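# Lift one staple stick from its box onto table

## Task

Remove a single stick of staples from the staple box and set it down on the table with its legs pointing downward, far enough away that it touches neither the box's tray nor its sleeve.

## Robot and tools

Robot: two arms, left_arm and right_arm, each with a parallel gripper and a wrist camera. In the scene frame, left_arm's base sits at (+0.035, +0.274, +0.045) m with quat_wxyz (+1.000, 0, 0, +0.022), and right_arm's at (-0.038, -0.233, +0.026) m with quat_wxyz (+1.000, 0, 0, -0.018). A two-camera stand is fixed behind the arms. Loose objects may occasionally get a small push from outside.

Frames: the scene frame has its origin at table-top height, halfway between the nominal bases, with +z up, +x pointing out over the table and left_arm on the +y side (image left/right do not follow arm names). Reported hand positions (end_effector_position, metres) and orientations (end_effector_quat_wxyz) are in that arm's own base frame. Fixed cameras and the table use the scene frame. Motion offsets run along the axes of that arm's current Hand target. The gripper's fingers extend along its +z and separate along its y; the reported position is the point between the pads, roughly 1 cm short of the tips. Readings can be a few cm off, more at long reach.

Row layout (used by execute_actions and move): one flat list of 14 numbers, each in [-1, 1]: dx, dy, dz, rx, ry, rz, opening for left_arm, then the same seven for right_arm. The first six per arm are an offset from that arm's Hand target, not a pose; 1.0 equals 0.6 m for dx/dy/dz or 180 degrees for rx/ry/rz, and rx, ry, rz form a single rotation vector. Opening is absolute: +1 fully open (0.094 m), -1 closed. Sending six zeros re-requests the current Hand target; a 0 in the opening slot is a real command, so repeat the present opening to keep a gripper unchanged. Each step, commanded orientation is clipped to within 40 degrees of the measured one.

execute_actions(actions, cameras): actions is a list of actions; each action is a table of up to 15 rows, one per 1/30 s step, and a short table repeats its final row to fill 15 steps. All rows of one action count from the Hand target at that action's start; the next action starts from the new Hand target, so repeating an offset moves further. Images return only if actions is empty or cameras names them (["all"], a list of names, or []). An empty list also reports the scene number and task.

move(target, speed, blend, opening_speed, grip_force, blocking, cameras): drives straight paths toward target, either one 14-number row or a list of up to 15 rows, all offsets measured from the Hand targets at the move's start. speed: path top speed in m/s, 0.002 to 2.9, default 0.25 (rotation capped at twice that in rad/s); one value or one per target. blend: corner rounding in m for lists, 0 means stop at each point. opening_speed: rate on the -1..+1 opening scale per second, at least 0.2; use it to close gently. grip_force: per-pad limit in newtons, 10 to 50, one value or one per arm; it persists and low values close slowly. blocking=false returns after about 0.5 s while the move continues. Paths last from 0.5 s up to 10 s and avoid nothing. The result adds a "move:" line with the ending (done, off_target, moving, held, fault) and limits (paced = commanded pose clipped, held = steps withheld). done means at rest within 10 mm and 2 degrees; neither done nor off_target tells you about contact.

wait(seconds 0 to 10, cameras): lets time run with commands held; a running move continues. stop(cameras): brakes a running move. zoom_image(camera, region): camera is cam_high, cam_low, cam_left_wrist or cam_right_wrist; region [x0, y0, x1, y1] in pixels of that camera's latest 504x504 image, at most 504 each way. finished_scene(scene): ends the current scene, given its number; make no further calls in that reply, and only call it once the stick rests correctly without help.

Results: Hand target is the last commanded pose after clipping; grippers often settle a few cm short from friction and weight, and a fresh command (even zeros) or the missing offset closes the gap. grip_measured gives finger opening on the command scale (can read about 2.5 mm wide when empty, up to ~3 mm narrow under full squeeze). grip_effort_nm is gripper motor effort, negative closing; not pad force. Joint torques include the arm's weight; entries 1-3 wrap at ±28 N m. Joint velocities may say "within noise". Joint ranges (rad): waist -2.618 to 3.054, shoulder 0 to 3.142, elbow 0 to 3.142 (straight 2.901), wrist pitch and yaw -1.571 to 1.571, wrist roll -2.094 to 2.094. MOTOR HOT appears at 75 °C; at 90 °C the arm folds and idles; at 100 °C it goes limp. Holding loads, stretching or pushing at unreachable poses heats motors.

Cameras: cam_high and cam_low are fixed (scene frame); cam_high sits near (0.39, 0.64, 0.98), cam_low near (0.99, 1.21, 0.13). Wrist camera poses follow joint readings and may lag during motion. Calibration can be off by a few degrees and millimetres.

Avoid: dropping the stick or releasing it while moving, fast contact, pressing hard into the table or box, anything leaving the table, the two arms or grippers touching (including one gripper closing on the other's fingers), strain on wrist camera cables, and paths near an arm's own base. A blocked arm keeps pushing until commanded back past its gripper. To release, command an opening well above grip_measured.

Each tool is called after "Request:" by a JSON object that holds its "api" and its "payload".

## Session

Request:
{"api": "execute_actions", "payload": {"actions": []}}

Request:
{"api": "zoom_image", "payload": {"camera": "cam_high", "region": [180, 160, 360, 340]}}

Scene clock: 0.00 s.
left_arm: end_effector_position=(+0.4206, -0.2857, +0.2396) grip_measured=+1.000 grip_effort_nm=n/a end_effector_quat_wxyz=(+0.301, +0.336, +0.813, -0.368) | right_arm: end_effector_position=(+0.3390, +0.1584, +0.2955) grip_measured=+1.000 grip_effort_nm=n/a end_effector_quat_wxyz=(+0.349, -0.227, +0.885, +0.209)
Joint positions: left_arm=[-0.361 1.893 1.736 -0.665 0.726 0.126 0.094] | right_arm=[0.248 1.375 1.498 -0.933 -0.394 -0.095 0.094]
Joint velocities: within noise
Joint torques (N m): no reading
Heat: left arm: 47 °C; right arm: 44 °C.
Hand target: left_arm +0.4199, -0.2871, +0.2572; +0.319, +0.344, +0.801, -0.372 | right_arm +0.3384, +0.1593, +0.3053; +0.362, -0.230, +0.878, +0.211
Tool commands: left_gripper/opening=+1.0 right_gripper/opening=+1.0
camera_calibration:
cam_left_wrist: T_world_to_cam=[[-0.742725, -0.543882, 0.390579, 0.0652581], [-0.669583, 0.606975, -0.428065, 0.597091], [-0.00425501, -0.57946, -0.81499, 0.121933], [0, 0, 0, 1]] pos_world=[0.448789, -0.256271, 0.32948]
cam_right_wrist: T_world_to_cam=[[0.545998, -0.810315, -0.212782, 0.00808471], [-0.816544, -0.457873, -0.35158, 0.491937], [0.187463, 0.365708, -0.911655, 0.237561], [0, 0, 0, 1]] pos_world=[0.35274, 0.144918, 0.391249]

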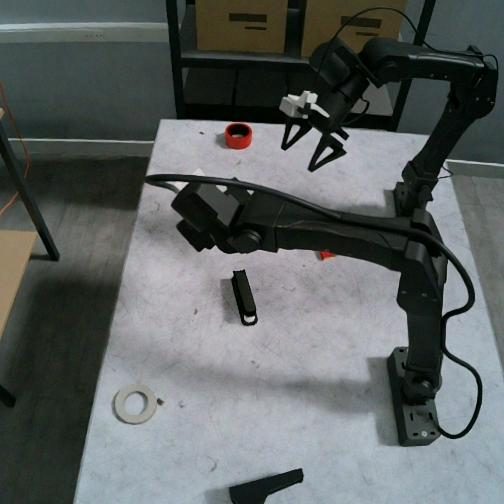

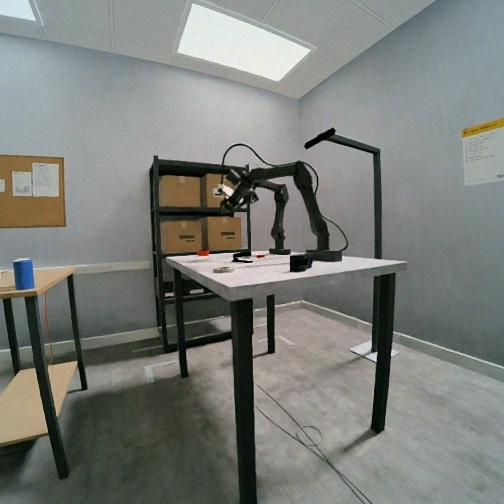

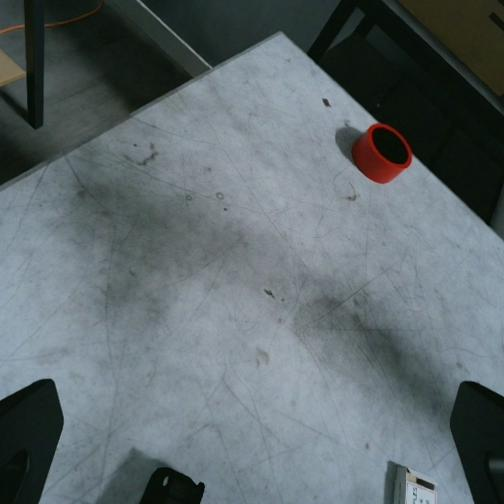

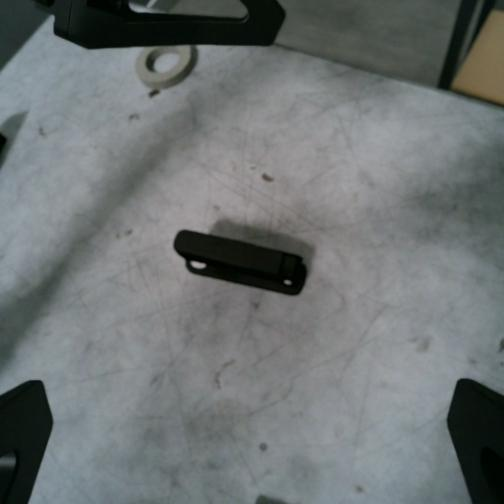

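Scaled by 2.800 from the camera's 504x504 image, which has a finer 720x720 frame.

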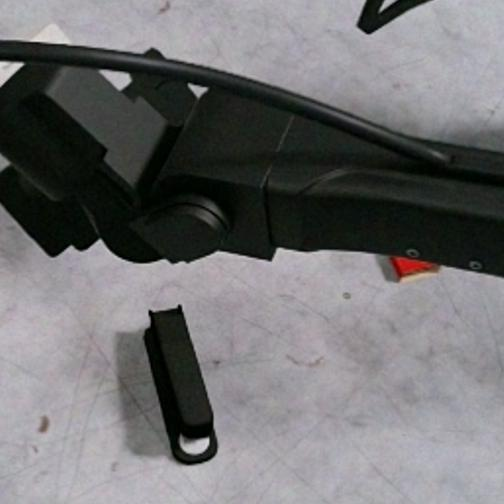

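Request:
{"api": "move", "payload": {"target": [0.4413,-0.247,-0.0328,0.0904,-0.0095,0.1906,0.1,0.1488,-0.2255,-0.0668,-0.2266,-0.0357,-0.2302,-1], "speed": 0.35, "cameras": ["all"]}}

Scene clock: 59.43 s.
left_arm: end_effector_position=(+0.1519, -0.2575, +0.1127) grip_measured=+0.102 grip_effort_nm=-0.10 end_effector_quat_wxyz=(+0.358, +0.590, +0.620, -0.374) | right_arm: end_effector_position=(+0.3357, +0.0055, +0.2373) grip_measured=-0.998 grip_effort_nm=-0.09 end_effector_quat_wxyz=(+0.425, -0.569, +0.668, +0.223)
Joint positions: left_arm=[-0.579 1.109 0.418 -0.071 0.833 0.569 0.052] | right_arm=[-0.455 1.751 1.614 -1.546 -0.997 -1.927 0]
Joint torques (N m): left_arm=[-0.44 -4.05 5.34 1.54 0.41 0.12] | right_arm=[0.06 -6.34 5.91 -0.05 -0.57 -0.07]
Heat: left arm: 49 °C; right arm: 43 °C.
Hand target: left_arm +0.1497, -0.2603, +0.1204; +0.375, +0.599, +0.600, -0.375 | right_arm +0.3358, +0.0066, +0.2382; +0.357, -0.617, +0.595, +0.371
Off the commanded pose: left_arm 0.009 m, 3 deg | right_arm 0.001 m, 21 deg.
joint sent to its limit (right arm) — joint 4 (wrist pitch), lower limit. The joint targets are off in orientation, not in position.
move: off_target (left_arm, right_arm)
camera_calibration:
cam_left_wrist: T_world_to_cam=[[-0.996514, -0.0725642, 0.0411591, 0.129857], [-0.0825649, 0.787218, -0.611122, 0.323466], [0.0119444, -0.61239, -0.790465, 0.0199225], [0, 0, 0, 1]] pos_world=[0.155874, -0.233015, 0.208081]
cam_right_wrist: T_world_to_cam=[[0.949051, -0.255695, 0.184181, -0.358886], [-0.131306, -0.852191, -0.506487, 0.20752], [0.286464, 0.456497, -0.842347, 0.190847], [0, 0, 0, 1]] pos_world=[0.313179, -0.00203958, 0.331966]

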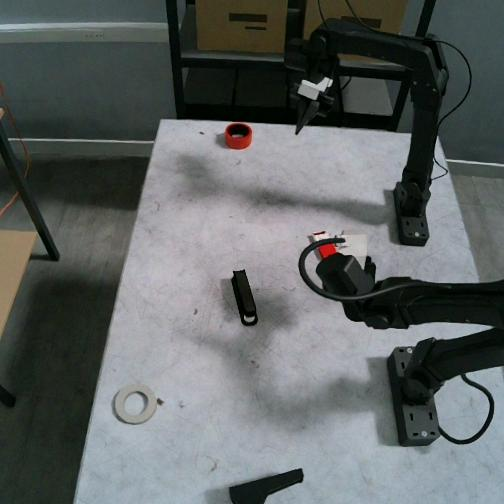

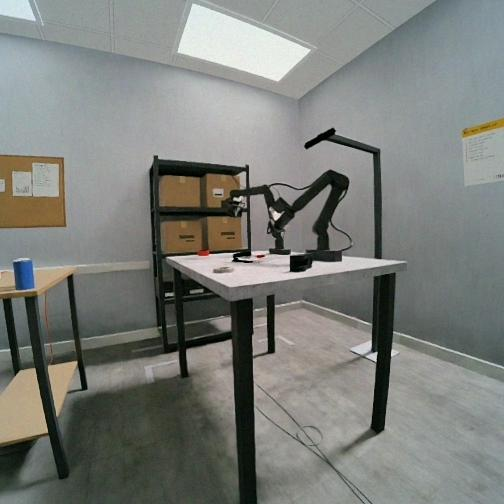

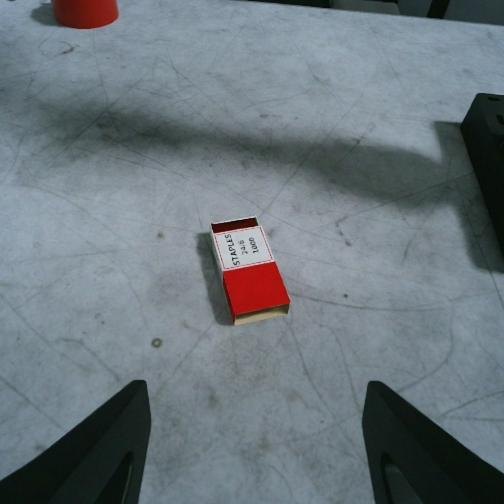

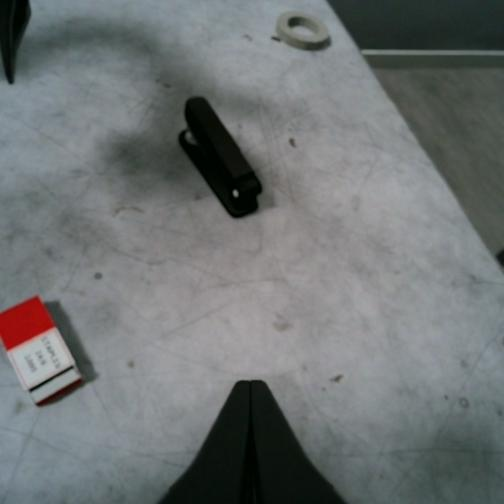

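Request:
{"api": "move", "payload": {"target": [0.1058,-0.03,0.1443,-0.0924,0,-0.0451,0.1,0.14,-0.0025,0.1557,0.0196,0.0667,0.0104,-1], "speed": 0.25, "cameras": ["cam_left_wrist","cam_right_wrist"]}}

Scene clock: 106.73 s.
left_arm: end_effector_position=(+0.1318, -0.3105, +0.0249) grip_measured=+0.102 grip_effort_nm=-0.10 end_effector_quat_wxyz=(+0.425, +0.498, +0.689, -0.310) | right_arm: end_effector_position=(+0.3342, +0.0480, +0.1222) grip_measured=-0.998 grip_effort_nm=-0.09 end_effector_quat_wxyz=(-0.304, +0.636, -0.649, -0.287)
Joint positions: left_arm=[-1.096 1.683 0.132 1.083 0.144 0.067 0.052] | right_arm=[-0.267 1.933 1.46 -1.356 -0.832 -1.931 0]
Joint torques (N m): left_arm=[-0.54 -3.38 2.33 1.94 -0.16 -0.08] | right_arm=[0.16 -7.98 4.83 -0.01 -0.51 0.11]
Heat: left arm: 46 °C; right arm: 42 °C.
Hand target: left_arm +0.1316, -0.3104, +0.0254; +0.430, +0.495, +0.689, -0.310 | right_arm +0.3357, +0.0496, +0.1202; -0.306, +0.631, -0.650, -0.292
Off the commanded pose: left_arm 0.001 m, 1 deg | right_arm 0.003 m, 1 deg.
move: done
camera_calibration:
cam_left_wrist: T_world_to_cam=[[-0.934174, -0.356761, 0.0063568, 0.0140403], [-0.281069, 0.724769, -0.629055, 0.317142], [0.219815, -0.589434, -0.777335, -0.102218], [0, 0, 0, 1]] pos_world=[0.124724, -0.285097, 0.119953]
cam_right_wrist: T_world_to_cam=[[0.999514, -0.0288712, 0.0117809, -0.332119], [-0.0217038, -0.9154, -0.401959, 0.13897], [0.0223893, 0.401508, -0.915582, 0.174693], [0, 0, 0, 1]] pos_world=[0.331062, 0.0474838, 0.219719]
Images, in order (width x height): cam_left_wrist 504x504, cam_right_wrist 504x504.

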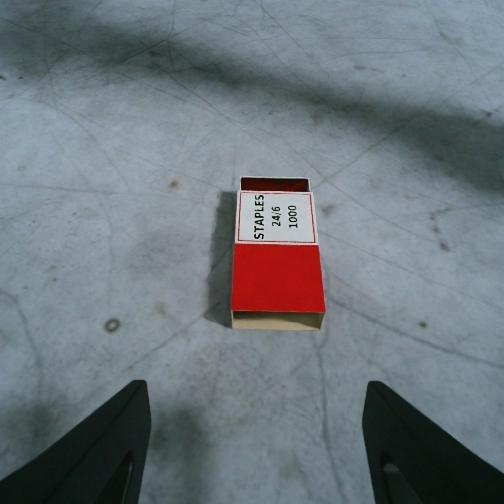

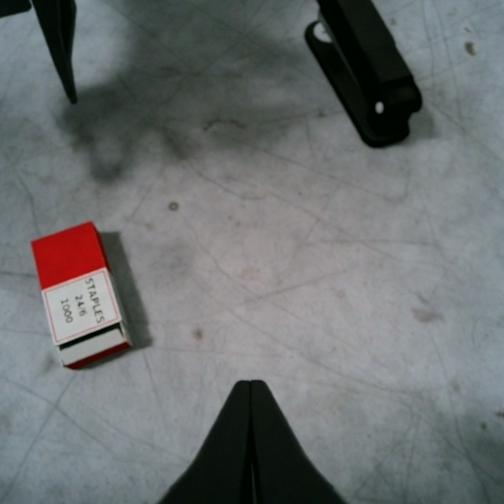

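Request:
{"api": "move", "payload": {"target": [0.0195,-0.0117,0.1635,0,0,0,0.1,0,0,0,0,0,0,-1], "speed": 0.12, "cameras": ["cam_left_wrist"]}}

Scene clock: 129.13 s.
left_arm: end_effector_position=(+0.1498, -0.3867, -0.0299) grip_measured=+0.102 grip_effort_nm=-0.10 end_effector_quat_wxyz=(+0.420, +0.500, +0.691, -0.308) | right_arm: end_effector_position=(+0.3342, +0.0480, +0.1222) grip_measured=-0.998 grip_effort_nm=-0.09 end_effector_quat_wxyz=(-0.304, +0.636, -0.649, -0.287)
Joint positions: left_arm=[-1.169 2.174 0.452 1.246 0.08 0.035 0.052] | right_arm=[-0.267 1.933 1.46 -1.356 -0.832 -1.931 0]
Joint torques (N m): left_arm=[-0.59 -6.22 2.85 1.98 -0.15 -0.07] | right_arm=[0.16 -7.98 4.82 -0.01 -0.51 0.1]
Heat: left arm: 46 °C; right arm: 43 °C.
Hand target: left_arm +0.1514, -0.3914, -0.0281; +0.430, +0.495, +0.689, -0.310 | right_arm +0.3357, +0.0496, +0.1202; -0.306, +0.631, -0.650, -0.292
Off the commanded pose: left_arm 0.005 m, 1 deg | right_arm 0.003 m, 1 deg.
move: done
camera_calibration:
cam_left_wrist: T_world_to_cam=[[-0.934695, -0.355389, 0.00659638, 0.00459131], [-0.282581, 0.73169, -0.620304, 0.346163], [0.215623, -0.581659, -0.784333, -0.190266], [0, 0, 0, 1]] pos_world=[0.143136, -0.362322, 0.0654636]
Images, in order (width x height): cam_left_wrist 504x504.

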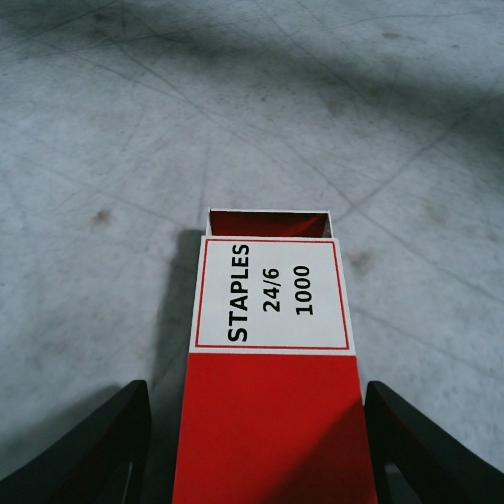

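Request:
{"api": "move", "payload": {"target": [[0,-0.0075,0,0,0,0,0.1,0,0,0,0,0,0,-1],[0,-0.0075,0,0,0,0,-0.3,0,0,0,0,0,0,-1]], "speed": 0.06, "grip_force": [30, 20], "cameras": ["cam_left_wrist"]}}

Scene clock: 141.73 s.
left_arm: end_effector_position=(+0.1458, -0.3885, -0.0298) grip_measured=-0.200 grip_effort_nm=-0.62 end_effector_quat_wxyz=(+0.421, +0.500, +0.692, -0.308) | right_arm: end_effector_position=(+0.3342, +0.0480, +0.1222) grip_measured=-0.998 grip_effort_nm=-0.09 end_effector_quat_wxyz=(-0.304, +0.636, -0.649, -0.287)
Joint positions: left_arm=[-1.187 2.174 0.452 1.247 0.063 0.027 0.038] | right_arm=[-0.267 1.933 1.46 -1.356 -0.832 -1.931 0]
Joint torques (N m): left_arm=[-0.5 -6.19 2.77 2.01 -0.15 -0.08] | right_arm=[0.16 -7.99 4.82 -0.01 -0.51 0.11]
Heat: left arm: 45 °C; right arm: 43 °C.
Hand target: left_arm +0.1471, -0.3928, -0.0281; +0.430, +0.495, +0.689, -0.310 | right_arm +0.3357, +0.0496, +0.1202; -0.306, +0.631, -0.650, -0.292
Off the commanded pose: left_arm 0.005 m, 1 deg | right_arm 0.003 m, 1 deg.
grip_force (N): 30, 20
move: done
camera_calibration:
cam_left_wrist: T_world_to_cam=[[-0.934474, -0.355978, 0.00621395, -0.0000092814], [-0.282781, 0.731495, -0.620444, 0.346377], [0.216319, -0.581546, -0.784226, -0.190435], [0, 0, 0, 1]] pos_world=[0.139135, -0.364123, 0.0655633]
Images, in order (width x height): cam_left_wrist 504x504.

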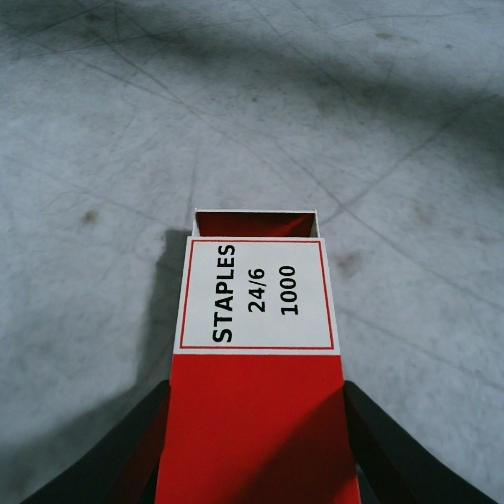

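Request:
{"api": "move", "payload": {"target": [[-0.075,0,-0.0365,0,0,0,-0.3,0,0,0,0,0,0,-1],[-0.0067,0.233,-0.1764,0.1049,0,0.0511,-0.3,0,0,0,0,0,0,-1],[0.0637,0.233,-0.142,0.1049,0,0.0511,-0.3,0,0,0,0,0,0,-1]], "speed": [0.12,0.2,0.1], "blend": [0.02,0.02,0], "cameras": ["cam_left_wrist","cam_right_wrist"]}}

Scene clock: 160.80 s.
left_arm: end_effector_position=(+0.2470, -0.2561, -0.0297) grip_measured=-0.201 grip_effort_nm=-0.66 end_effector_quat_wxyz=(+0.357, +0.608, +0.602, -0.375) | right_arm: end_effector_position=(+0.3342, +0.0480, +0.1222) grip_measured=-0.998 grip_effort_nm=-0.09 end_effector_quat_wxyz=(-0.304, +0.636, -0.649, -0.287)
Joint positions: left_arm=[-0.369 2.069 0.606 0.459 0.989 0.9 0.038] | right_arm=[-0.267 1.933 1.46 -1.356 -0.832 -1.931 0]
Joint torques (N m): left_arm=[0.23 -6.72 3.97 1.07 0.64 0.15] | right_arm=[0.16 -7.99 4.83 -0.01 -0.51 0.11]
Heat: left arm: 45 °C; right arm: 43 °C.
Hand target: left_arm +0.2499, -0.2599, -0.0253; +0.366, +0.612, +0.587, -0.383 | right_arm +0.3357, +0.0496, +0.1202; -0.306, +0.631, -0.650, -0.292
Off the commanded pose: left_arm 0.007 m, 2 deg | right_arm 0.003 m, 1 deg.
grip_force (N): 30, 20
move: done
camera_calibration:
cam_left_wrist: T_world_to_cam=[[-0.999429, -0.0278229, 0.0191932, 0.242205], [-0.0337466, 0.789219, -0.613184, 0.231634], [0.00191295, -0.613481, -0.789707, -0.0906806], [0, 0, 0, 1]] pos_world=[0.250057, -0.231702, 0.0657747]
cam_right_wrist: T_world_to_cam=[[0.999514, -0.0288712, 0.0117809, -0.332119], [-0.0217038, -0.9154, -0.401959, 0.13897], [0.0223893, 0.401508, -0.915582, 0.174693], [0, 0, 0, 1]] pos_world=[0.331062, 0.0474838, 0.219719]
Images, in order (width x height): cam_left_wrist 504x504, cam_right_wrist 504x504.

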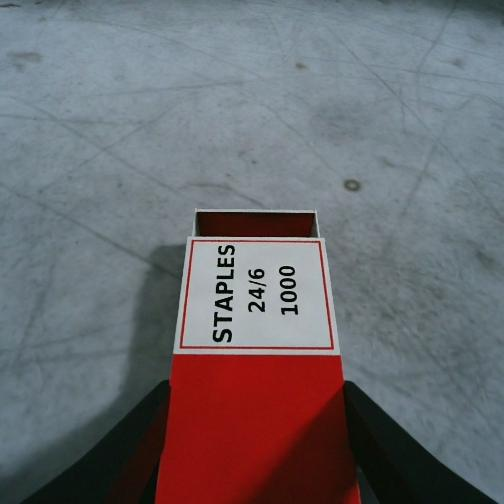

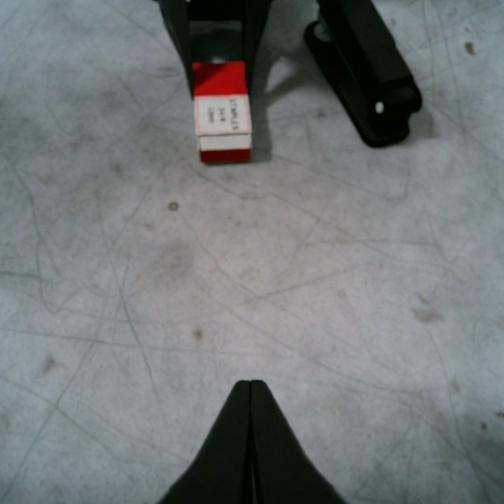

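Request:
{"api": "zoom_image", "payload": {"camera": "cam_right_wrist", "region": [180, 50, 280, 180]}}

Request:
{"api": "zoom_image", "payload": {"camera": "cam_left_wrist", "region": [170, 190, 350, 260]}}

Scaled by 3.877 from the camera's 504x504 image, which has a finer 720x720 frame.

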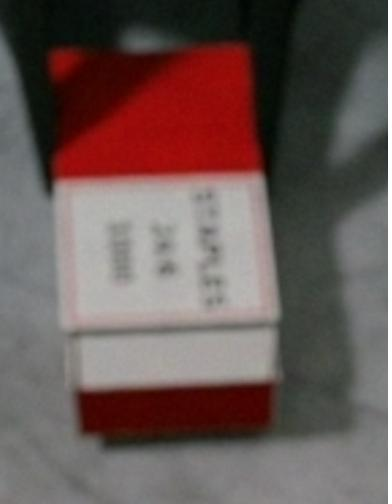

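Scaled by 2.800 from the camera's 504x504 image, which has a finer 720x720 frame.

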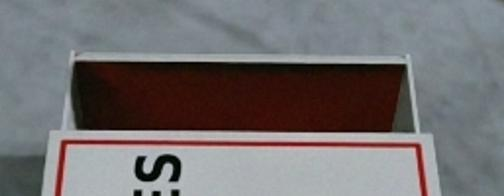

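Request:
{"api": "move", "payload": {"target": [0,0,0,0,0,0,-0.3,0.0083,0.0275,0.2235,0,0,0,-1], "speed": 0.2, "cameras": ["cam_left_wrist","cam_right_wrist"]}}

Request:
{"api": "zoom_image", "payload": {"camera": "cam_right_wrist", "region": [170, 40, 370, 240]}}

Scene clock: 220.23 s.
left_arm: end_effector_position=(+0.2470, -0.2561, -0.0297) grip_measured=-0.201 grip_effort_nm=-0.66 end_effector_quat_wxyz=(+0.357, +0.608, +0.602, -0.375) | right_arm: end_effector_position=(+0.3232, +0.1461, +0.0245) grip_measured=-0.998 grip_effort_nm=-0.09 end_effector_quat_wxyz=(-0.295, +0.634, -0.654, -0.288)
Joint positions: left_arm=[-0.369 2.069 0.606 0.459 0.989 0.901 0.038] | right_arm=[0.03 1.933 1.047 -0.618 -0.848 -1.479 0]
Joint torques (N m): left_arm=[0.14 -6.64 4.04 1.06 0.66 0.13] | right_arm=[0.24 -9.22 4.01 0.47 -0.62 0.1]
Heat: left arm: 45 °C; right arm: 43 °C.
Hand target: left_arm +0.2499, -0.2599, -0.0253; +0.366, +0.612, +0.587, -0.383 | right_arm +0.3232, +0.1496, +0.0301; -0.306, +0.631, -0.650, -0.292
Off the commanded pose: left_arm 0.006 m, 2 deg | right_arm 0.007 m, 1 deg.
grip_force (N): 30, 20
move: done
camera_calibration:
cam_left_wrist: T_world_to_cam=[[-0.999455, -0.0272458, 0.0186346, 0.242281], [-0.0329474, 0.789005, -0.613502, 0.231401], [0.00201255, -0.613782, -0.789473, -0.09079], [0, 0, 0, 1]] pos_world=[0.249956, -0.231701, 0.0657742]
cam_right_wrist: T_world_to_cam=[[0.999472, -0.0323433, -0.0029911, -0.316211], [-0.0309392, -0.919935, -0.390847, 0.192636], [0.00988968, 0.390733, -0.920451, 0.051901], [0, 0, 0, 1]] pos_world=[0.321491, 0.146706, 0.122118]
Images, in order (width x height): cam_left_wrist 504x504, cam_right_wrist 504x504.

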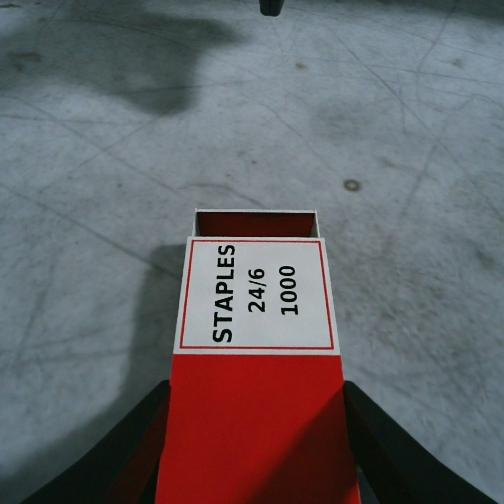

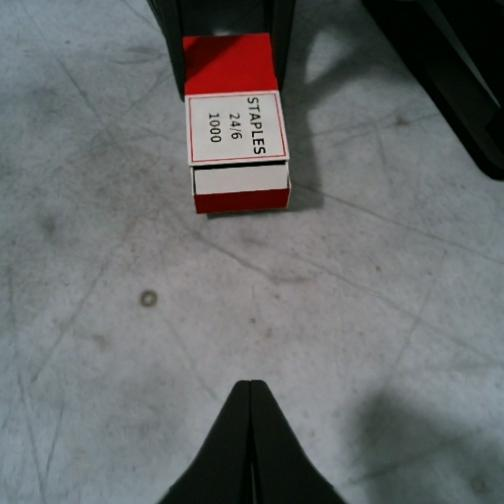

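Scaled by 2.520 from the camera's 504x504 image, which has a finer 720x720 frame.

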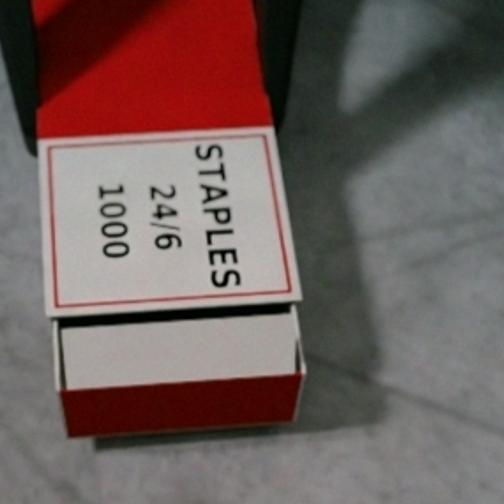

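Request:
{"api": "move", "payload": {"target": [0,0,0,0,0,0,-0.3,-0.0872,0.0103,0.1107,0,0.033,0,-1], "speed": 0.15, "cameras": ["cam_left_wrist","cam_right_wrist"]}}

Scene clock: 307.33 s.
left_arm: end_effector_position=(+0.2470, -0.2561, -0.0297) grip_measured=-0.201 grip_effort_nm=-0.66 end_effector_quat_wxyz=(+0.357, +0.608, +0.602, -0.375) | right_arm: end_effector_position=(+0.3114, +0.2302, +0.0099) grip_measured=-0.998 grip_effort_nm=-0.09 end_effector_quat_wxyz=(-0.246, +0.644, -0.674, -0.266)
Joint positions: left_arm=[-0.369 2.069 0.606 0.459 0.989 0.901 0.038] | right_arm=[0.33 1.933 1.031 -0.393 -0.698 -1.095 0]
Joint torques (N m): left_arm=[0.24 -6.65 4.05 1.05 0.65 0.13] | right_arm=[-0.03 -11.52 5.49 0.81 -0.45 0.13]
Heat: left arm: 44 °C; right arm: 43 °C.
Hand target: left_arm +0.2499, -0.2599, -0.0253; +0.366, +0.612, +0.587, -0.383 | right_arm +0.3198, +0.2343, +0.0274; -0.272, +0.645, -0.665, -0.259
Off the commanded pose: left_arm 0.007 m, 2 deg | right_arm 0.020 m, 3 deg.
grip_force (N): 30, 20
move: off_target (right_arm)
camera_calibration:
cam_left_wrist: T_world_to_cam=[[-0.999455, -0.0272458, 0.0186346, 0.242281], [-0.0329474, 0.789005, -0.613502, 0.231401], [0.00201255, -0.613782, -0.789473, -0.09079], [0, 0, 0, 1]] pos_world=[0.249956, -0.231701, 0.0657742]
cam_right_wrist: T_world_to_cam=[[0.998645, -0.0310243, -0.0417819, -0.301462], [-0.0417663, -0.956766, -0.287845, 0.274773], [-0.0310453, 0.2892, -0.956765, 0.0421723], [0, 0, 0, 1]] pos_world=[0.313839, 0.241344, 0.106845]
Images, in order (width x height): cam_left_wrist 504x504, cam_right_wrist 504x504.

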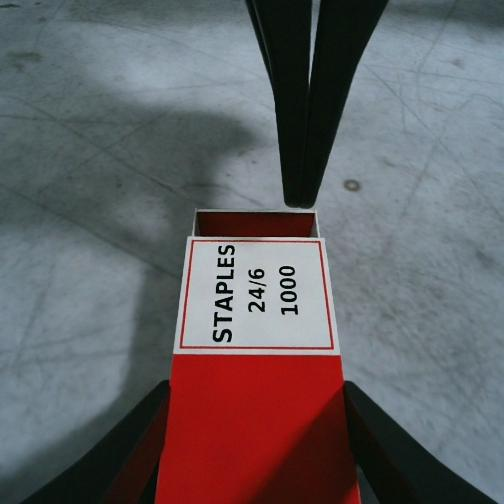

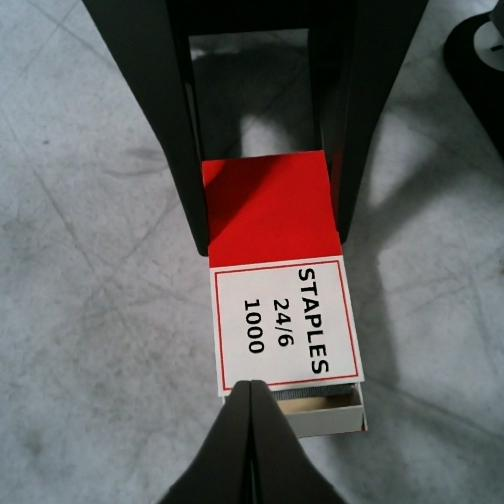

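Request:
{"api": "zoom_image", "payload": {"camera": "cam_right_wrist", "region": [200, 340, 400, 460]}}

Request:
{"api": "zoom_image", "payload": {"camera": "cam_left_wrist", "region": [170, 150, 350, 260]}}

Scaled by 2.520 from the camera's 504x504 image, which has a finer 720x720 frame.

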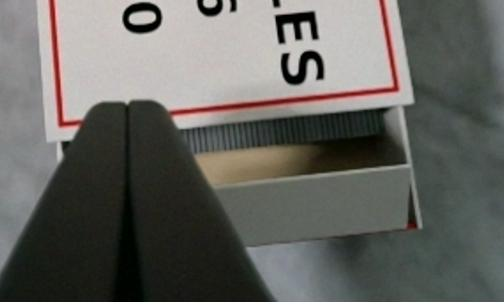

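Scaled by 2.800 from the camera's 504x504 image, which has a finer 720x720 frame.

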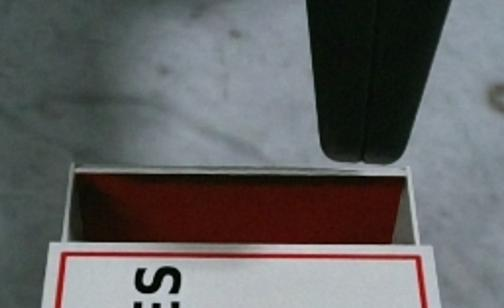

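Request:
{"api": "move", "payload": {"target": [[-0.0827,0,-0.0396,0,0,0,-0.3,0.0133,0.01,-0.0823,0,0,0,-1],[-0.0827,0,-0.0396,0,0.2,0,-0.3,0.0133,0.01,-0.0823,0,0,0,-1],[-0.0827,0,-0.0396,0,0,0,-0.3,0.0133,0.01,-0.0823,0,0,0,-1],[0,0,0,0,0,0,-0.3,0.0133,0.01,-0.0823,0,0,0,-1]], "speed": [0.15,0.25,0.2,0.1], "cameras": ["cam_left_wrist","cam_right_wrist"]}}

Request:
{"api": "zoom_image", "payload": {"camera": "cam_right_wrist", "region": [150, 160, 400, 410]}}

Scene clock: 380.50 s.
left_arm: end_effector_position=(+0.2530, -0.2601, -0.0255) grip_measured=-0.201 grip_effort_nm=-0.66 end_effector_quat_wxyz=(+0.364, +0.616, +0.592, -0.371) | right_arm: end_effector_position=(+0.3092, +0.1903, +0.0392) grip_measured=-0.998 grip_effort_nm=-0.09 end_effector_quat_wxyz=(-0.250, +0.642, -0.678, -0.255)
Joint positions: left_arm=[-0.373 2.066 0.632 0.44 0.99 0.92 0.038] | right_arm=[0.221 1.823 1.031 -0.571 -0.706 -1.219 0]
Joint torques (N m): left_arm=[0.51 -6.61 2.37 1.19 0.64 -0.04] | right_arm=[-0.27 -10.43 6.31 0.46 -0.65 -0.1]
Heat: left arm: 43 °C; right arm: 46 °C.
Hand target: left_arm +0.2499, -0.2598, -0.0253; +0.366, +0.612, +0.587, -0.383 | right_arm +0.3122, +0.1944, +0.0574; -0.272, +0.646, -0.665, -0.259
Off the commanded pose: left_arm 0.003 m, 2 deg | right_arm 0.019 m, 3 deg.
grip_force (N): 30, 20
move: off_target (right_arm)
camera_calibration:
cam_left_wrist: T_world_to_cam=[[-0.999877, -0.0134144, -0.00811479, 0.25118], [-0.00552903, 0.786053, -0.618135, 0.229454], [0.0146705, -0.618014, -0.78603, -0.0941565], [0, 0, 0, 1]] pos_world=[0.253799, -0.235184, 0.0698622]
cam_right_wrist: T_world_to_cam=[[0.998586, -0.0465907, -0.0255929, -0.296906], [-0.0518859, -0.958965, -0.278737, 0.24808], [-0.0115562, 0.27967, -0.960027, 0.0775486], [0, 0, 0, 1]] pos_world=[0.310255, 0.202379, 0.135999]
Images, in order (width x height): cam_left_wrist 504x504, cam_right_wrist 504x504.

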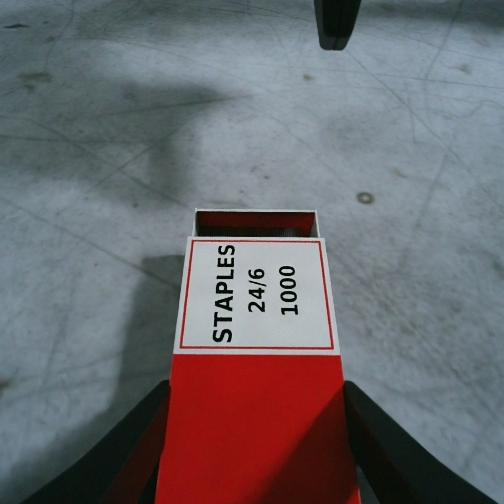

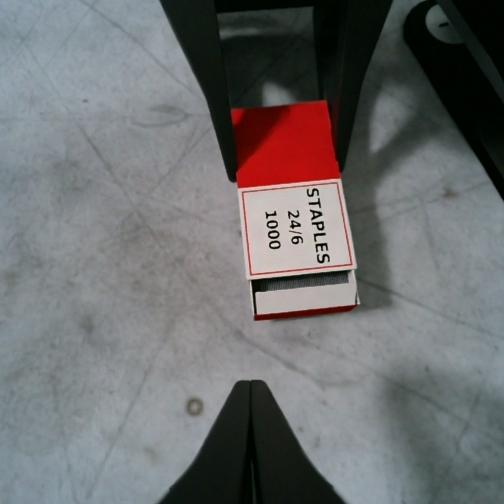

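Scaled by 2.016 from the camera's 504x504 image, which has a finer 720x720 frame.

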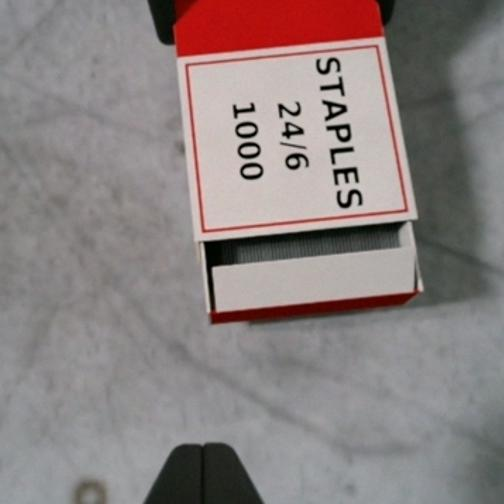

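Request:
{"api": "move", "payload": {"target": [0.009,0,0.0043,0,0,0,-0.3,-0.0187,-0.0317,0.0573,0,0,0,-1], "speed": 0.1, "cameras": ["cam_left_wrist","cam_right_wrist"]}}

Request:
{"api": "zoom_image", "payload": {"camera": "cam_right_wrist", "region": [180, 320, 380, 460]}}

Request:
{"api": "zoom_image", "payload": {"camera": "cam_left_wrist", "region": [170, 150, 350, 260]}}

Scene clock: 405.13 s.
left_arm: end_effector_position=(+0.2530, -0.2601, -0.0311) grip_measured=-0.201 grip_effort_nm=-0.66 end_effector_quat_wxyz=(+0.364, +0.616, +0.591, -0.371) | right_arm: end_effector_position=(+0.3234, +0.2201, +0.0364) grip_measured=-0.998 grip_effort_nm=-0.09 end_effector_quat_wxyz=(-0.260, +0.646, -0.670, -0.258)
Joint positions: left_arm=[-0.373 2.093 0.632 0.467 0.991 0.92 0.038] | right_arm=[0.291 1.886 1.087 -0.491 -0.706 -1.14 0]
Joint torques (N m): left_arm=[0.54 -6.48 2.29 1.22 0.65 -0.05] | right_arm=[0.28 -7.36 7.49 0.82 -0.46 0.12]
Heat: left arm: 42 °C; right arm: 46 °C.
Hand target: left_arm +0.2499, -0.2598, -0.0313; +0.366, +0.612, +0.587, -0.383 | right_arm +0.3323, +0.2258, +0.0405; -0.272, +0.646, -0.665, -0.259
Off the commanded pose: left_arm 0.003 m, 2 deg | right_arm 0.011 m, 1 deg.
grip_force (N): 30, 20
move: off_target (right_arm)
camera_calibration:
cam_left_wrist: T_world_to_cam=[[-0.999872, -0.0131628, -0.00906854, 0.251152], [-0.00472962, 0.785566, -0.61876, 0.225713], [0.0152686, -0.618638, -0.785528, -0.0988871], [0, 0, 0, 1]] pos_world=[0.253697, -0.235182, 0.0642612]
cam_right_wrist: T_world_to_cam=[[0.99935, -0.034482, -0.0104762, -0.313159], [-0.0360372, -0.953911, -0.297917, 0.2711], [0.000279384, 0.298101, -0.954534, 0.0585991], [0, 0, 0, 1]] pos_world=[0.322709, 0.230338, 0.133419]
Images, in order (width x height): cam_left_wrist 504x504, cam_right_wrist 504x504.

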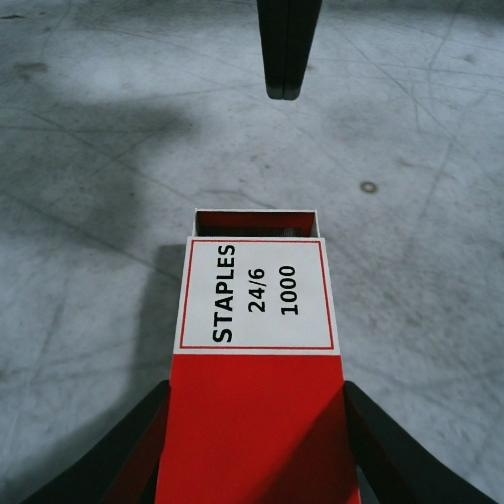

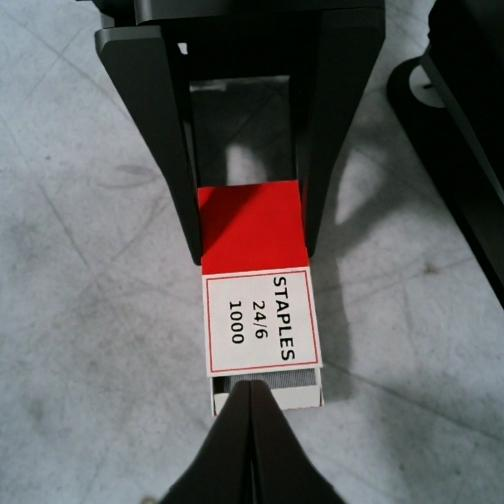

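Scaled by 2.520 from the camera's 504x504 image, which has a finer 720x720 frame.

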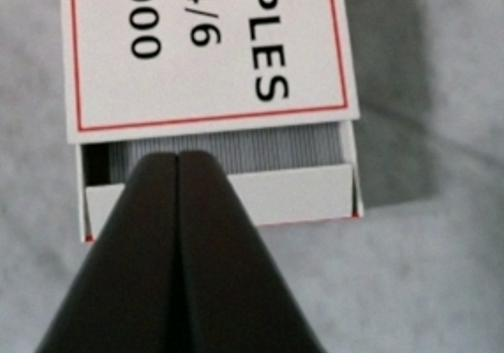

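Scaled by 2.800 from the camera's 504x504 image, which has a finer 720x720 frame.

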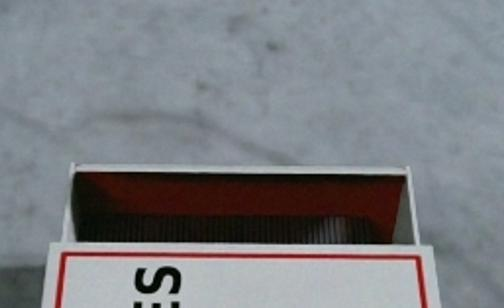

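Request:
{"api": "move", "payload": {"target": [[0,0,0,0,0,0,-0.3,0.0475,-0.0083,0.0492,0,0,0,-1],[0,0,0,0,0,0,-0.3,0.063,-0.0083,0.0365,0,0,0,-1]], "speed": 0.06, "cameras": ["cam_left_wrist","cam_right_wrist"]}}

Request:
{"api": "zoom_image", "payload": {"camera": "cam_right_wrist", "region": [150, 320, 400, 460]}}

Request:
{"api": "zoom_image", "payload": {"camera": "cam_left_wrist", "region": [170, 150, 350, 260]}}

Scene clock: 446.30 s.
left_arm: end_effector_position=(+0.2531, -0.2601, -0.0310) grip_measured=-0.201 grip_effort_nm=-0.66 end_effector_quat_wxyz=(+0.365, +0.616, +0.591, -0.371) | right_arm: end_effector_position=(+0.3429, +0.2132, +0.0024) grip_measured=-0.998 grip_effort_nm=-0.09 end_effector_quat_wxyz=(-0.276, +0.646, -0.667, -0.246)
Joint positions: left_arm=[-0.373 2.093 0.632 0.468 0.991 0.92 0.038] | right_arm=[0.259 1.995 1.075 -0.349 -0.706 -1.168 0]
Joint torques (N m): left_arm=[0.61 -6.46 2.28 1.2 0.64 -0.06] | right_arm=[-0.29 -8.17 4.4 0.65 -0.55 -0.1]
Heat: left arm: 42 °C; right arm: 41 °C.
Hand target: left_arm +0.2499, -0.2598, -0.0313; +0.366, +0.612, +0.587, -0.383 | right_arm +0.3373, +0.2136, -0.0014; -0.272, +0.645, -0.665, -0.259
Off the commanded pose: left_arm 0.003 m, 2 deg | right_arm 0.007 m, 2 deg.
grip_force (N): 30, 20
move: done
camera_calibration:
cam_left_wrist: T_world_to_cam=[[-0.999866, -0.0134107, -0.00938166, 0.251212], [-0.00472717, 0.785429, -0.618934, 0.225753], [0.015669, -0.618807, -0.785387, -0.0989603], [0, 0, 0, 1]] pos_world=[0.253796, -0.235181, 0.0643609]
cam_right_wrist: T_world_to_cam=[[0.998547, -0.0459156, 0.028219, -0.330666], [-0.0351956, -0.952099, -0.303757, 0.254402], [0.0408144, 0.302322, -0.952332, 0.0135078], [0, 0, 0, 1]] pos_world=[0.338588, 0.22295, 0.0994713]
Images, in order (width x height): cam_left_wrist 504x504, cam_right_wrist 504x504.

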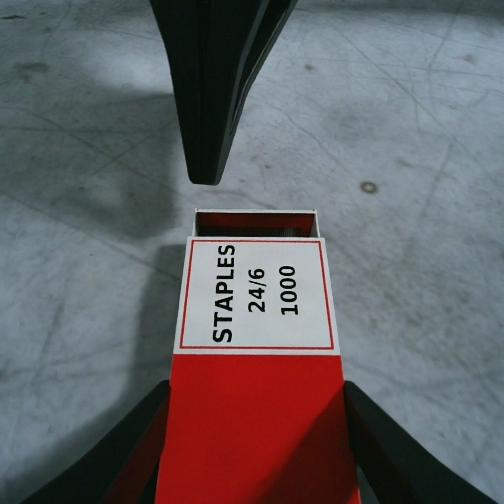

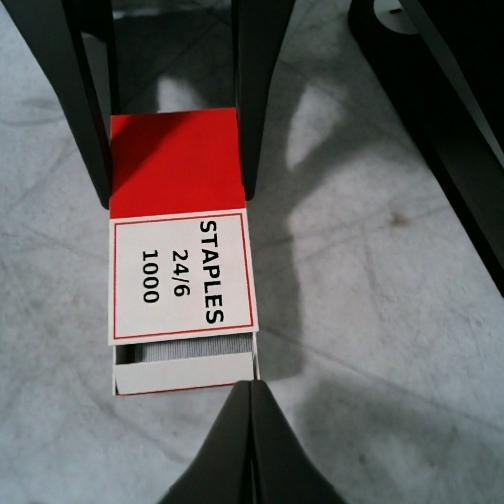

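Scaled by 2.016 from the camera's 504x504 image, which has a finer 720x720 frame.

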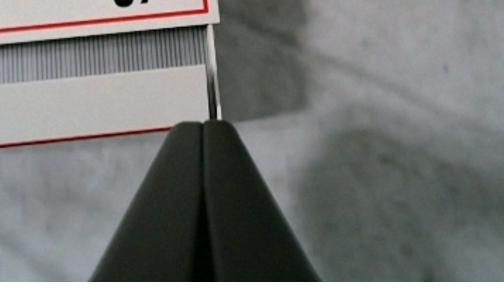

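Scaled by 2.800 from the camera's 504x504 image, which has a finer 720x720 frame.

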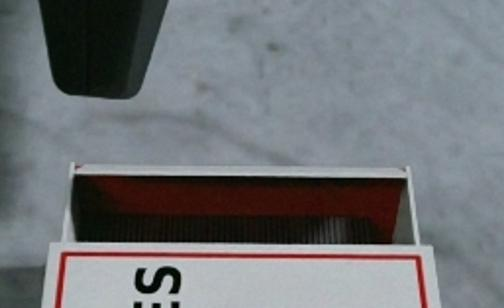

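Request:
{"api": "move", "payload": {"target": [0,0,0,0,0,0,-0.3,-0.0431,0.0271,-0.0279,0,0,0,-1], "speed": 0.1, "cameras": ["cam_right_wrist"]}}

Request:
{"api": "zoom_image", "payload": {"camera": "cam_right_wrist", "region": [180, 320, 380, 460]}}

Scene clock: 464.00 s.
left_arm: end_effector_position=(+0.2531, -0.2601, -0.0310) grip_measured=-0.201 grip_effort_nm=-0.66 end_effector_quat_wxyz=(+0.365, +0.616, +0.591, -0.371) | right_arm: end_effector_position=(+0.3241, +0.2188, +0.0167) grip_measured=-0.998 grip_effort_nm=-0.09 end_effector_quat_wxyz=(-0.265, +0.647, -0.668, -0.255)
Joint positions: left_arm=[-0.373 2.093 0.632 0.468 0.991 0.92 0.038] | right_arm=[0.287 1.925 1.044 -0.401 -0.706 -1.143 0]
Joint torques (N m): left_arm=[0.5 -6.54 2.33 1.22 0.65 -0.06] | right_arm=[0.39 -11.28 4.55 0.58 -0.46 0.13]
Heat: left arm: 42 °C; right arm: 42 °C.
Hand target: left_arm +0.2499, -0.2598, -0.0313; +0.366, +0.612, +0.587, -0.383 | right_arm +0.3210, +0.2212, +0.0285; -0.272, +0.646, -0.665, -0.259
Off the commanded pose: left_arm 0.003 m, 2 deg | right_arm 0.012 m, 1 deg.
grip_force (N): 30, 20
move: off_target (right_arm)
camera_calibration:
cam_right_wrist: T_world_to_cam=[[0.999354, -0.0359292, 0.000347572, -0.314008], [-0.0341663, -0.953225, -0.300324, 0.263298], [0.0111217, 0.300119, -0.953837, 0.0361945], [0, 0, 0, 1]] pos_world=[0.322399, 0.228838, 0.113708]
Images, in order (width x height): cam_right_wrist 504x504.

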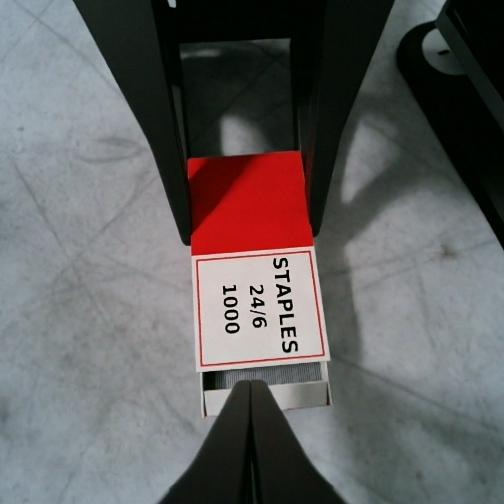

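Scaled by 2.520 from the camera's 504x504 image, which has a finer 720x720 frame.

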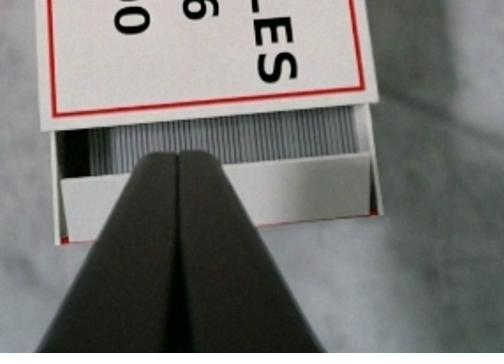

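Request:
{"api": "move", "payload": {"target": [0,0,0,0,0,0,-0.3,0.0393,-0.005,0.0455,0,0,0,-1], "speed": 0.06, "cameras": ["cam_left_wrist","cam_right_wrist"]}}

Request:
{"api": "zoom_image", "payload": {"camera": "cam_right_wrist", "region": [180, 320, 380, 460]}}

Request:
{"api": "zoom_image", "payload": {"camera": "cam_left_wrist", "region": [170, 150, 350, 260]}}

Scene clock: 482.93 s.
left_arm: end_effector_position=(+0.2530, -0.2598, -0.0320) grip_measured=-0.201 grip_effort_nm=-0.66 end_effector_quat_wxyz=(+0.363, +0.616, +0.592, -0.371) | right_arm: end_effector_position=(+0.3281, +0.2200, -0.0019) grip_measured=-0.998 grip_effort_nm=-0.09 end_effector_quat_wxyz=(-0.276, +0.648, -0.665, -0.250)
Joint positions: left_arm=[-0.373 2.095 0.632 0.468 0.989 0.92 0.038] | right_arm=[0.287 1.972 1.012 -0.295 -0.706 -1.14 0]
Joint torques (N m): left_arm=[0.5 -6.72 2.33 1.22 0.69 -0.07] | right_arm=[0.55 -7.49 4.25 0.88 -0.46 0.12]
Heat: left arm: 42 °C; right arm: 42 °C.
Hand target: left_arm +0.2499, -0.2598, -0.0313; +0.366, +0.612, +0.587, -0.383 | right_arm +0.3242, +0.2231, -0.0075; -0.272, +0.646, -0.665, -0.259
Off the commanded pose: left_arm 0.003 m, 2 deg | right_arm 0.007 m, 1 deg.
grip_force (N): 30, 20
move: done
camera_calibration:
cam_left_wrist: T_world_to_cam=[[-0.999867, -0.0145712, -0.00734605, 0.250809], [-0.00693081, 0.78676, -0.617221, 0.225808], [0.0147732, -0.617087, -0.786756, -0.0988268], [0, 0, 0, 1]] pos_world=[0.2538, -0.234987, 0.0634635]
cam_right_wrist: T_world_to_cam=[[0.99899, -0.0380574, 0.0238949, -0.317398], [-0.0288604, -0.95095, -0.307994, 0.256662], [0.0344443, 0.306993, -0.951088, 0.00899332], [0, 0, 0, 1]] pos_world=[0.324175, 0.229232, 0.0951879]
Images, in order (width x height): cam_left_wrist 504x504, cam_right_wrist 504x504.

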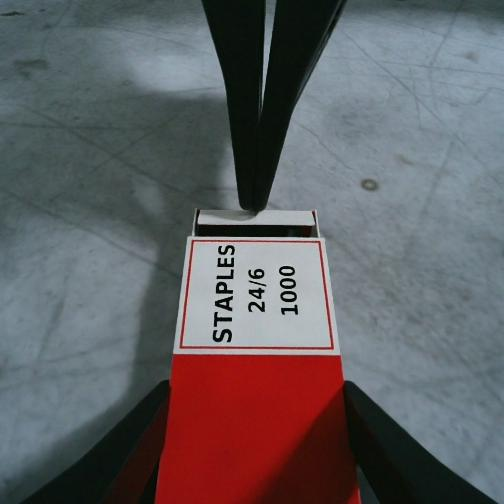

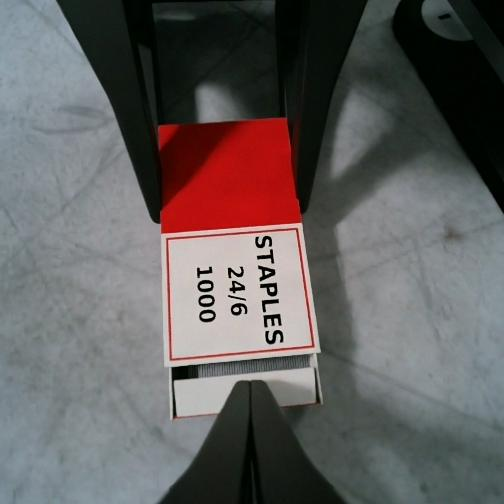

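Scaled by 2.520 from the camera's 504x504 image, which has a finer 720x720 frame.

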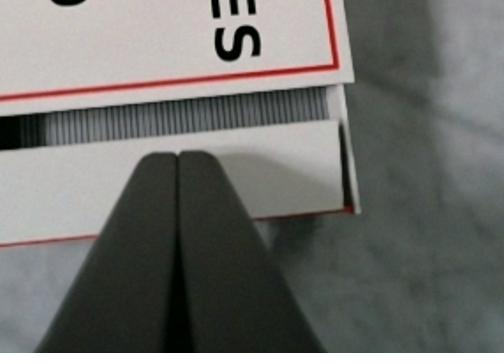

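Scaled by 2.800 from the camera's 504x504 image, which has a finer 720x720 frame.

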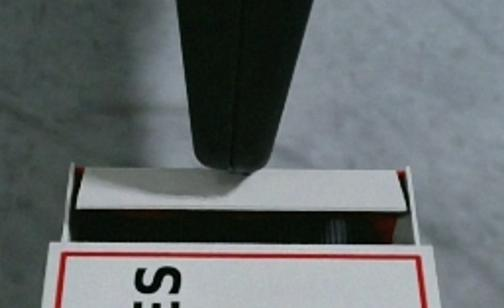

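Request:
{"api": "move", "payload": {"target": [0,0,0,0,0,0,-0.3,0.024,0,-0.0232,0,0,0,-1], "speed": 0.05, "cameras": ["cam_left_wrist","cam_right_wrist"]}}

Request:
{"api": "zoom_image", "payload": {"camera": "cam_left_wrist", "region": [170, 150, 350, 260]}}

Request:
{"api": "zoom_image", "payload": {"camera": "cam_right_wrist", "region": [130, 300, 380, 440]}}

Scene clock: 505.33 s.
left_arm: end_effector_position=(+0.2531, -0.2598, -0.0319) grip_measured=-0.201 grip_effort_nm=-0.66 end_effector_quat_wxyz=(+0.364, +0.616, +0.592, -0.371) | right_arm: end_effector_position=(+0.3307, +0.2022, -0.0059) grip_measured=-0.998 grip_effort_nm=-0.09 end_effector_quat_wxyz=(-0.276, +0.647, -0.668, -0.242)
Joint positions: left_arm=[-0.373 2.095 0.632 0.468 0.989 0.92 0.038] | right_arm=[0.24 1.972 1 -0.313 -0.706 -1.194 0]
Joint torques (N m): left_arm=[0.49 -6.72 2.32 1.19 0.66 -0.04] | right_arm=[-0.38 -8.14 4.15 0.55 -0.61 -0.09]
Heat: left arm: 41 °C; right arm: 41 °C.
Hand target: left_arm +0.2499, -0.2598, -0.0313; +0.366, +0.612, +0.587, -0.383 | right_arm +0.3236, +0.2031, -0.0075; -0.272, +0.645, -0.665, -0.259
Off the commanded pose: left_arm 0.003 m, 2 deg | right_arm 0.007 m, 2 deg.
grip_force (N): 30, 20
move: done
camera_calibration:
cam_left_wrist: T_world_to_cam=[[-0.999864, -0.0145202, -0.00776502, 0.250844], [-0.00662992, 0.786671, -0.617337, 0.225797], [0.0150724, -0.617201, -0.786661, -0.0989972], [0, 0, 0, 1]] pos_world=[0.253799, -0.235087, 0.0634632]
cam_right_wrist: T_world_to_cam=[[0.99838, -0.0466168, 0.0326179, -0.318518], [-0.0347815, -0.953773, -0.298507, 0.24125], [0.0450256, 0.296889, -0.95385, 0.0090664], [0, 0, 0, 1]] pos_world=[0.325985, 0.212558, 0.0910523]
Images, in order (width x height): cam_left_wrist 504x504, cam_right_wrist 504x504.

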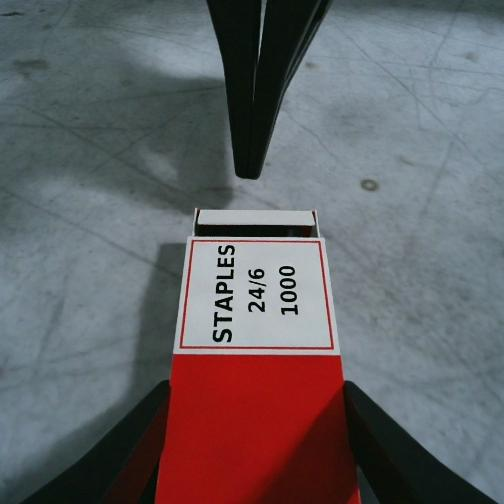

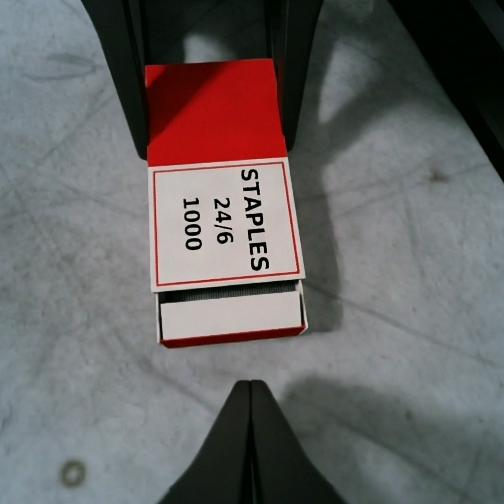

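Scaled by 2.800 from the camera's 504x504 image, which has a finer 720x720 frame.

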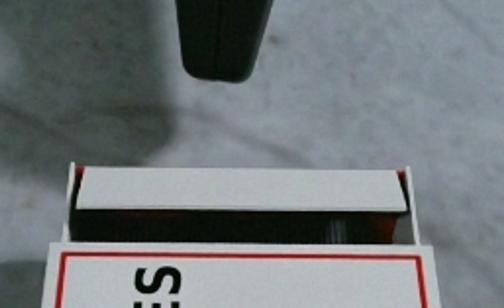

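Scaled by 2.016 from the camera's 504x504 image, which has a finer 720x720 frame.

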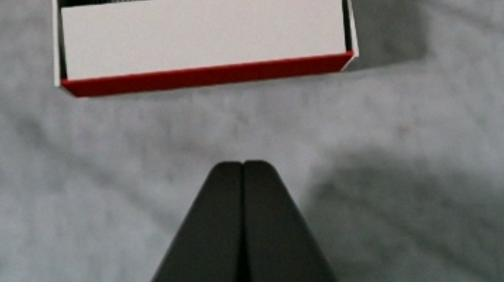

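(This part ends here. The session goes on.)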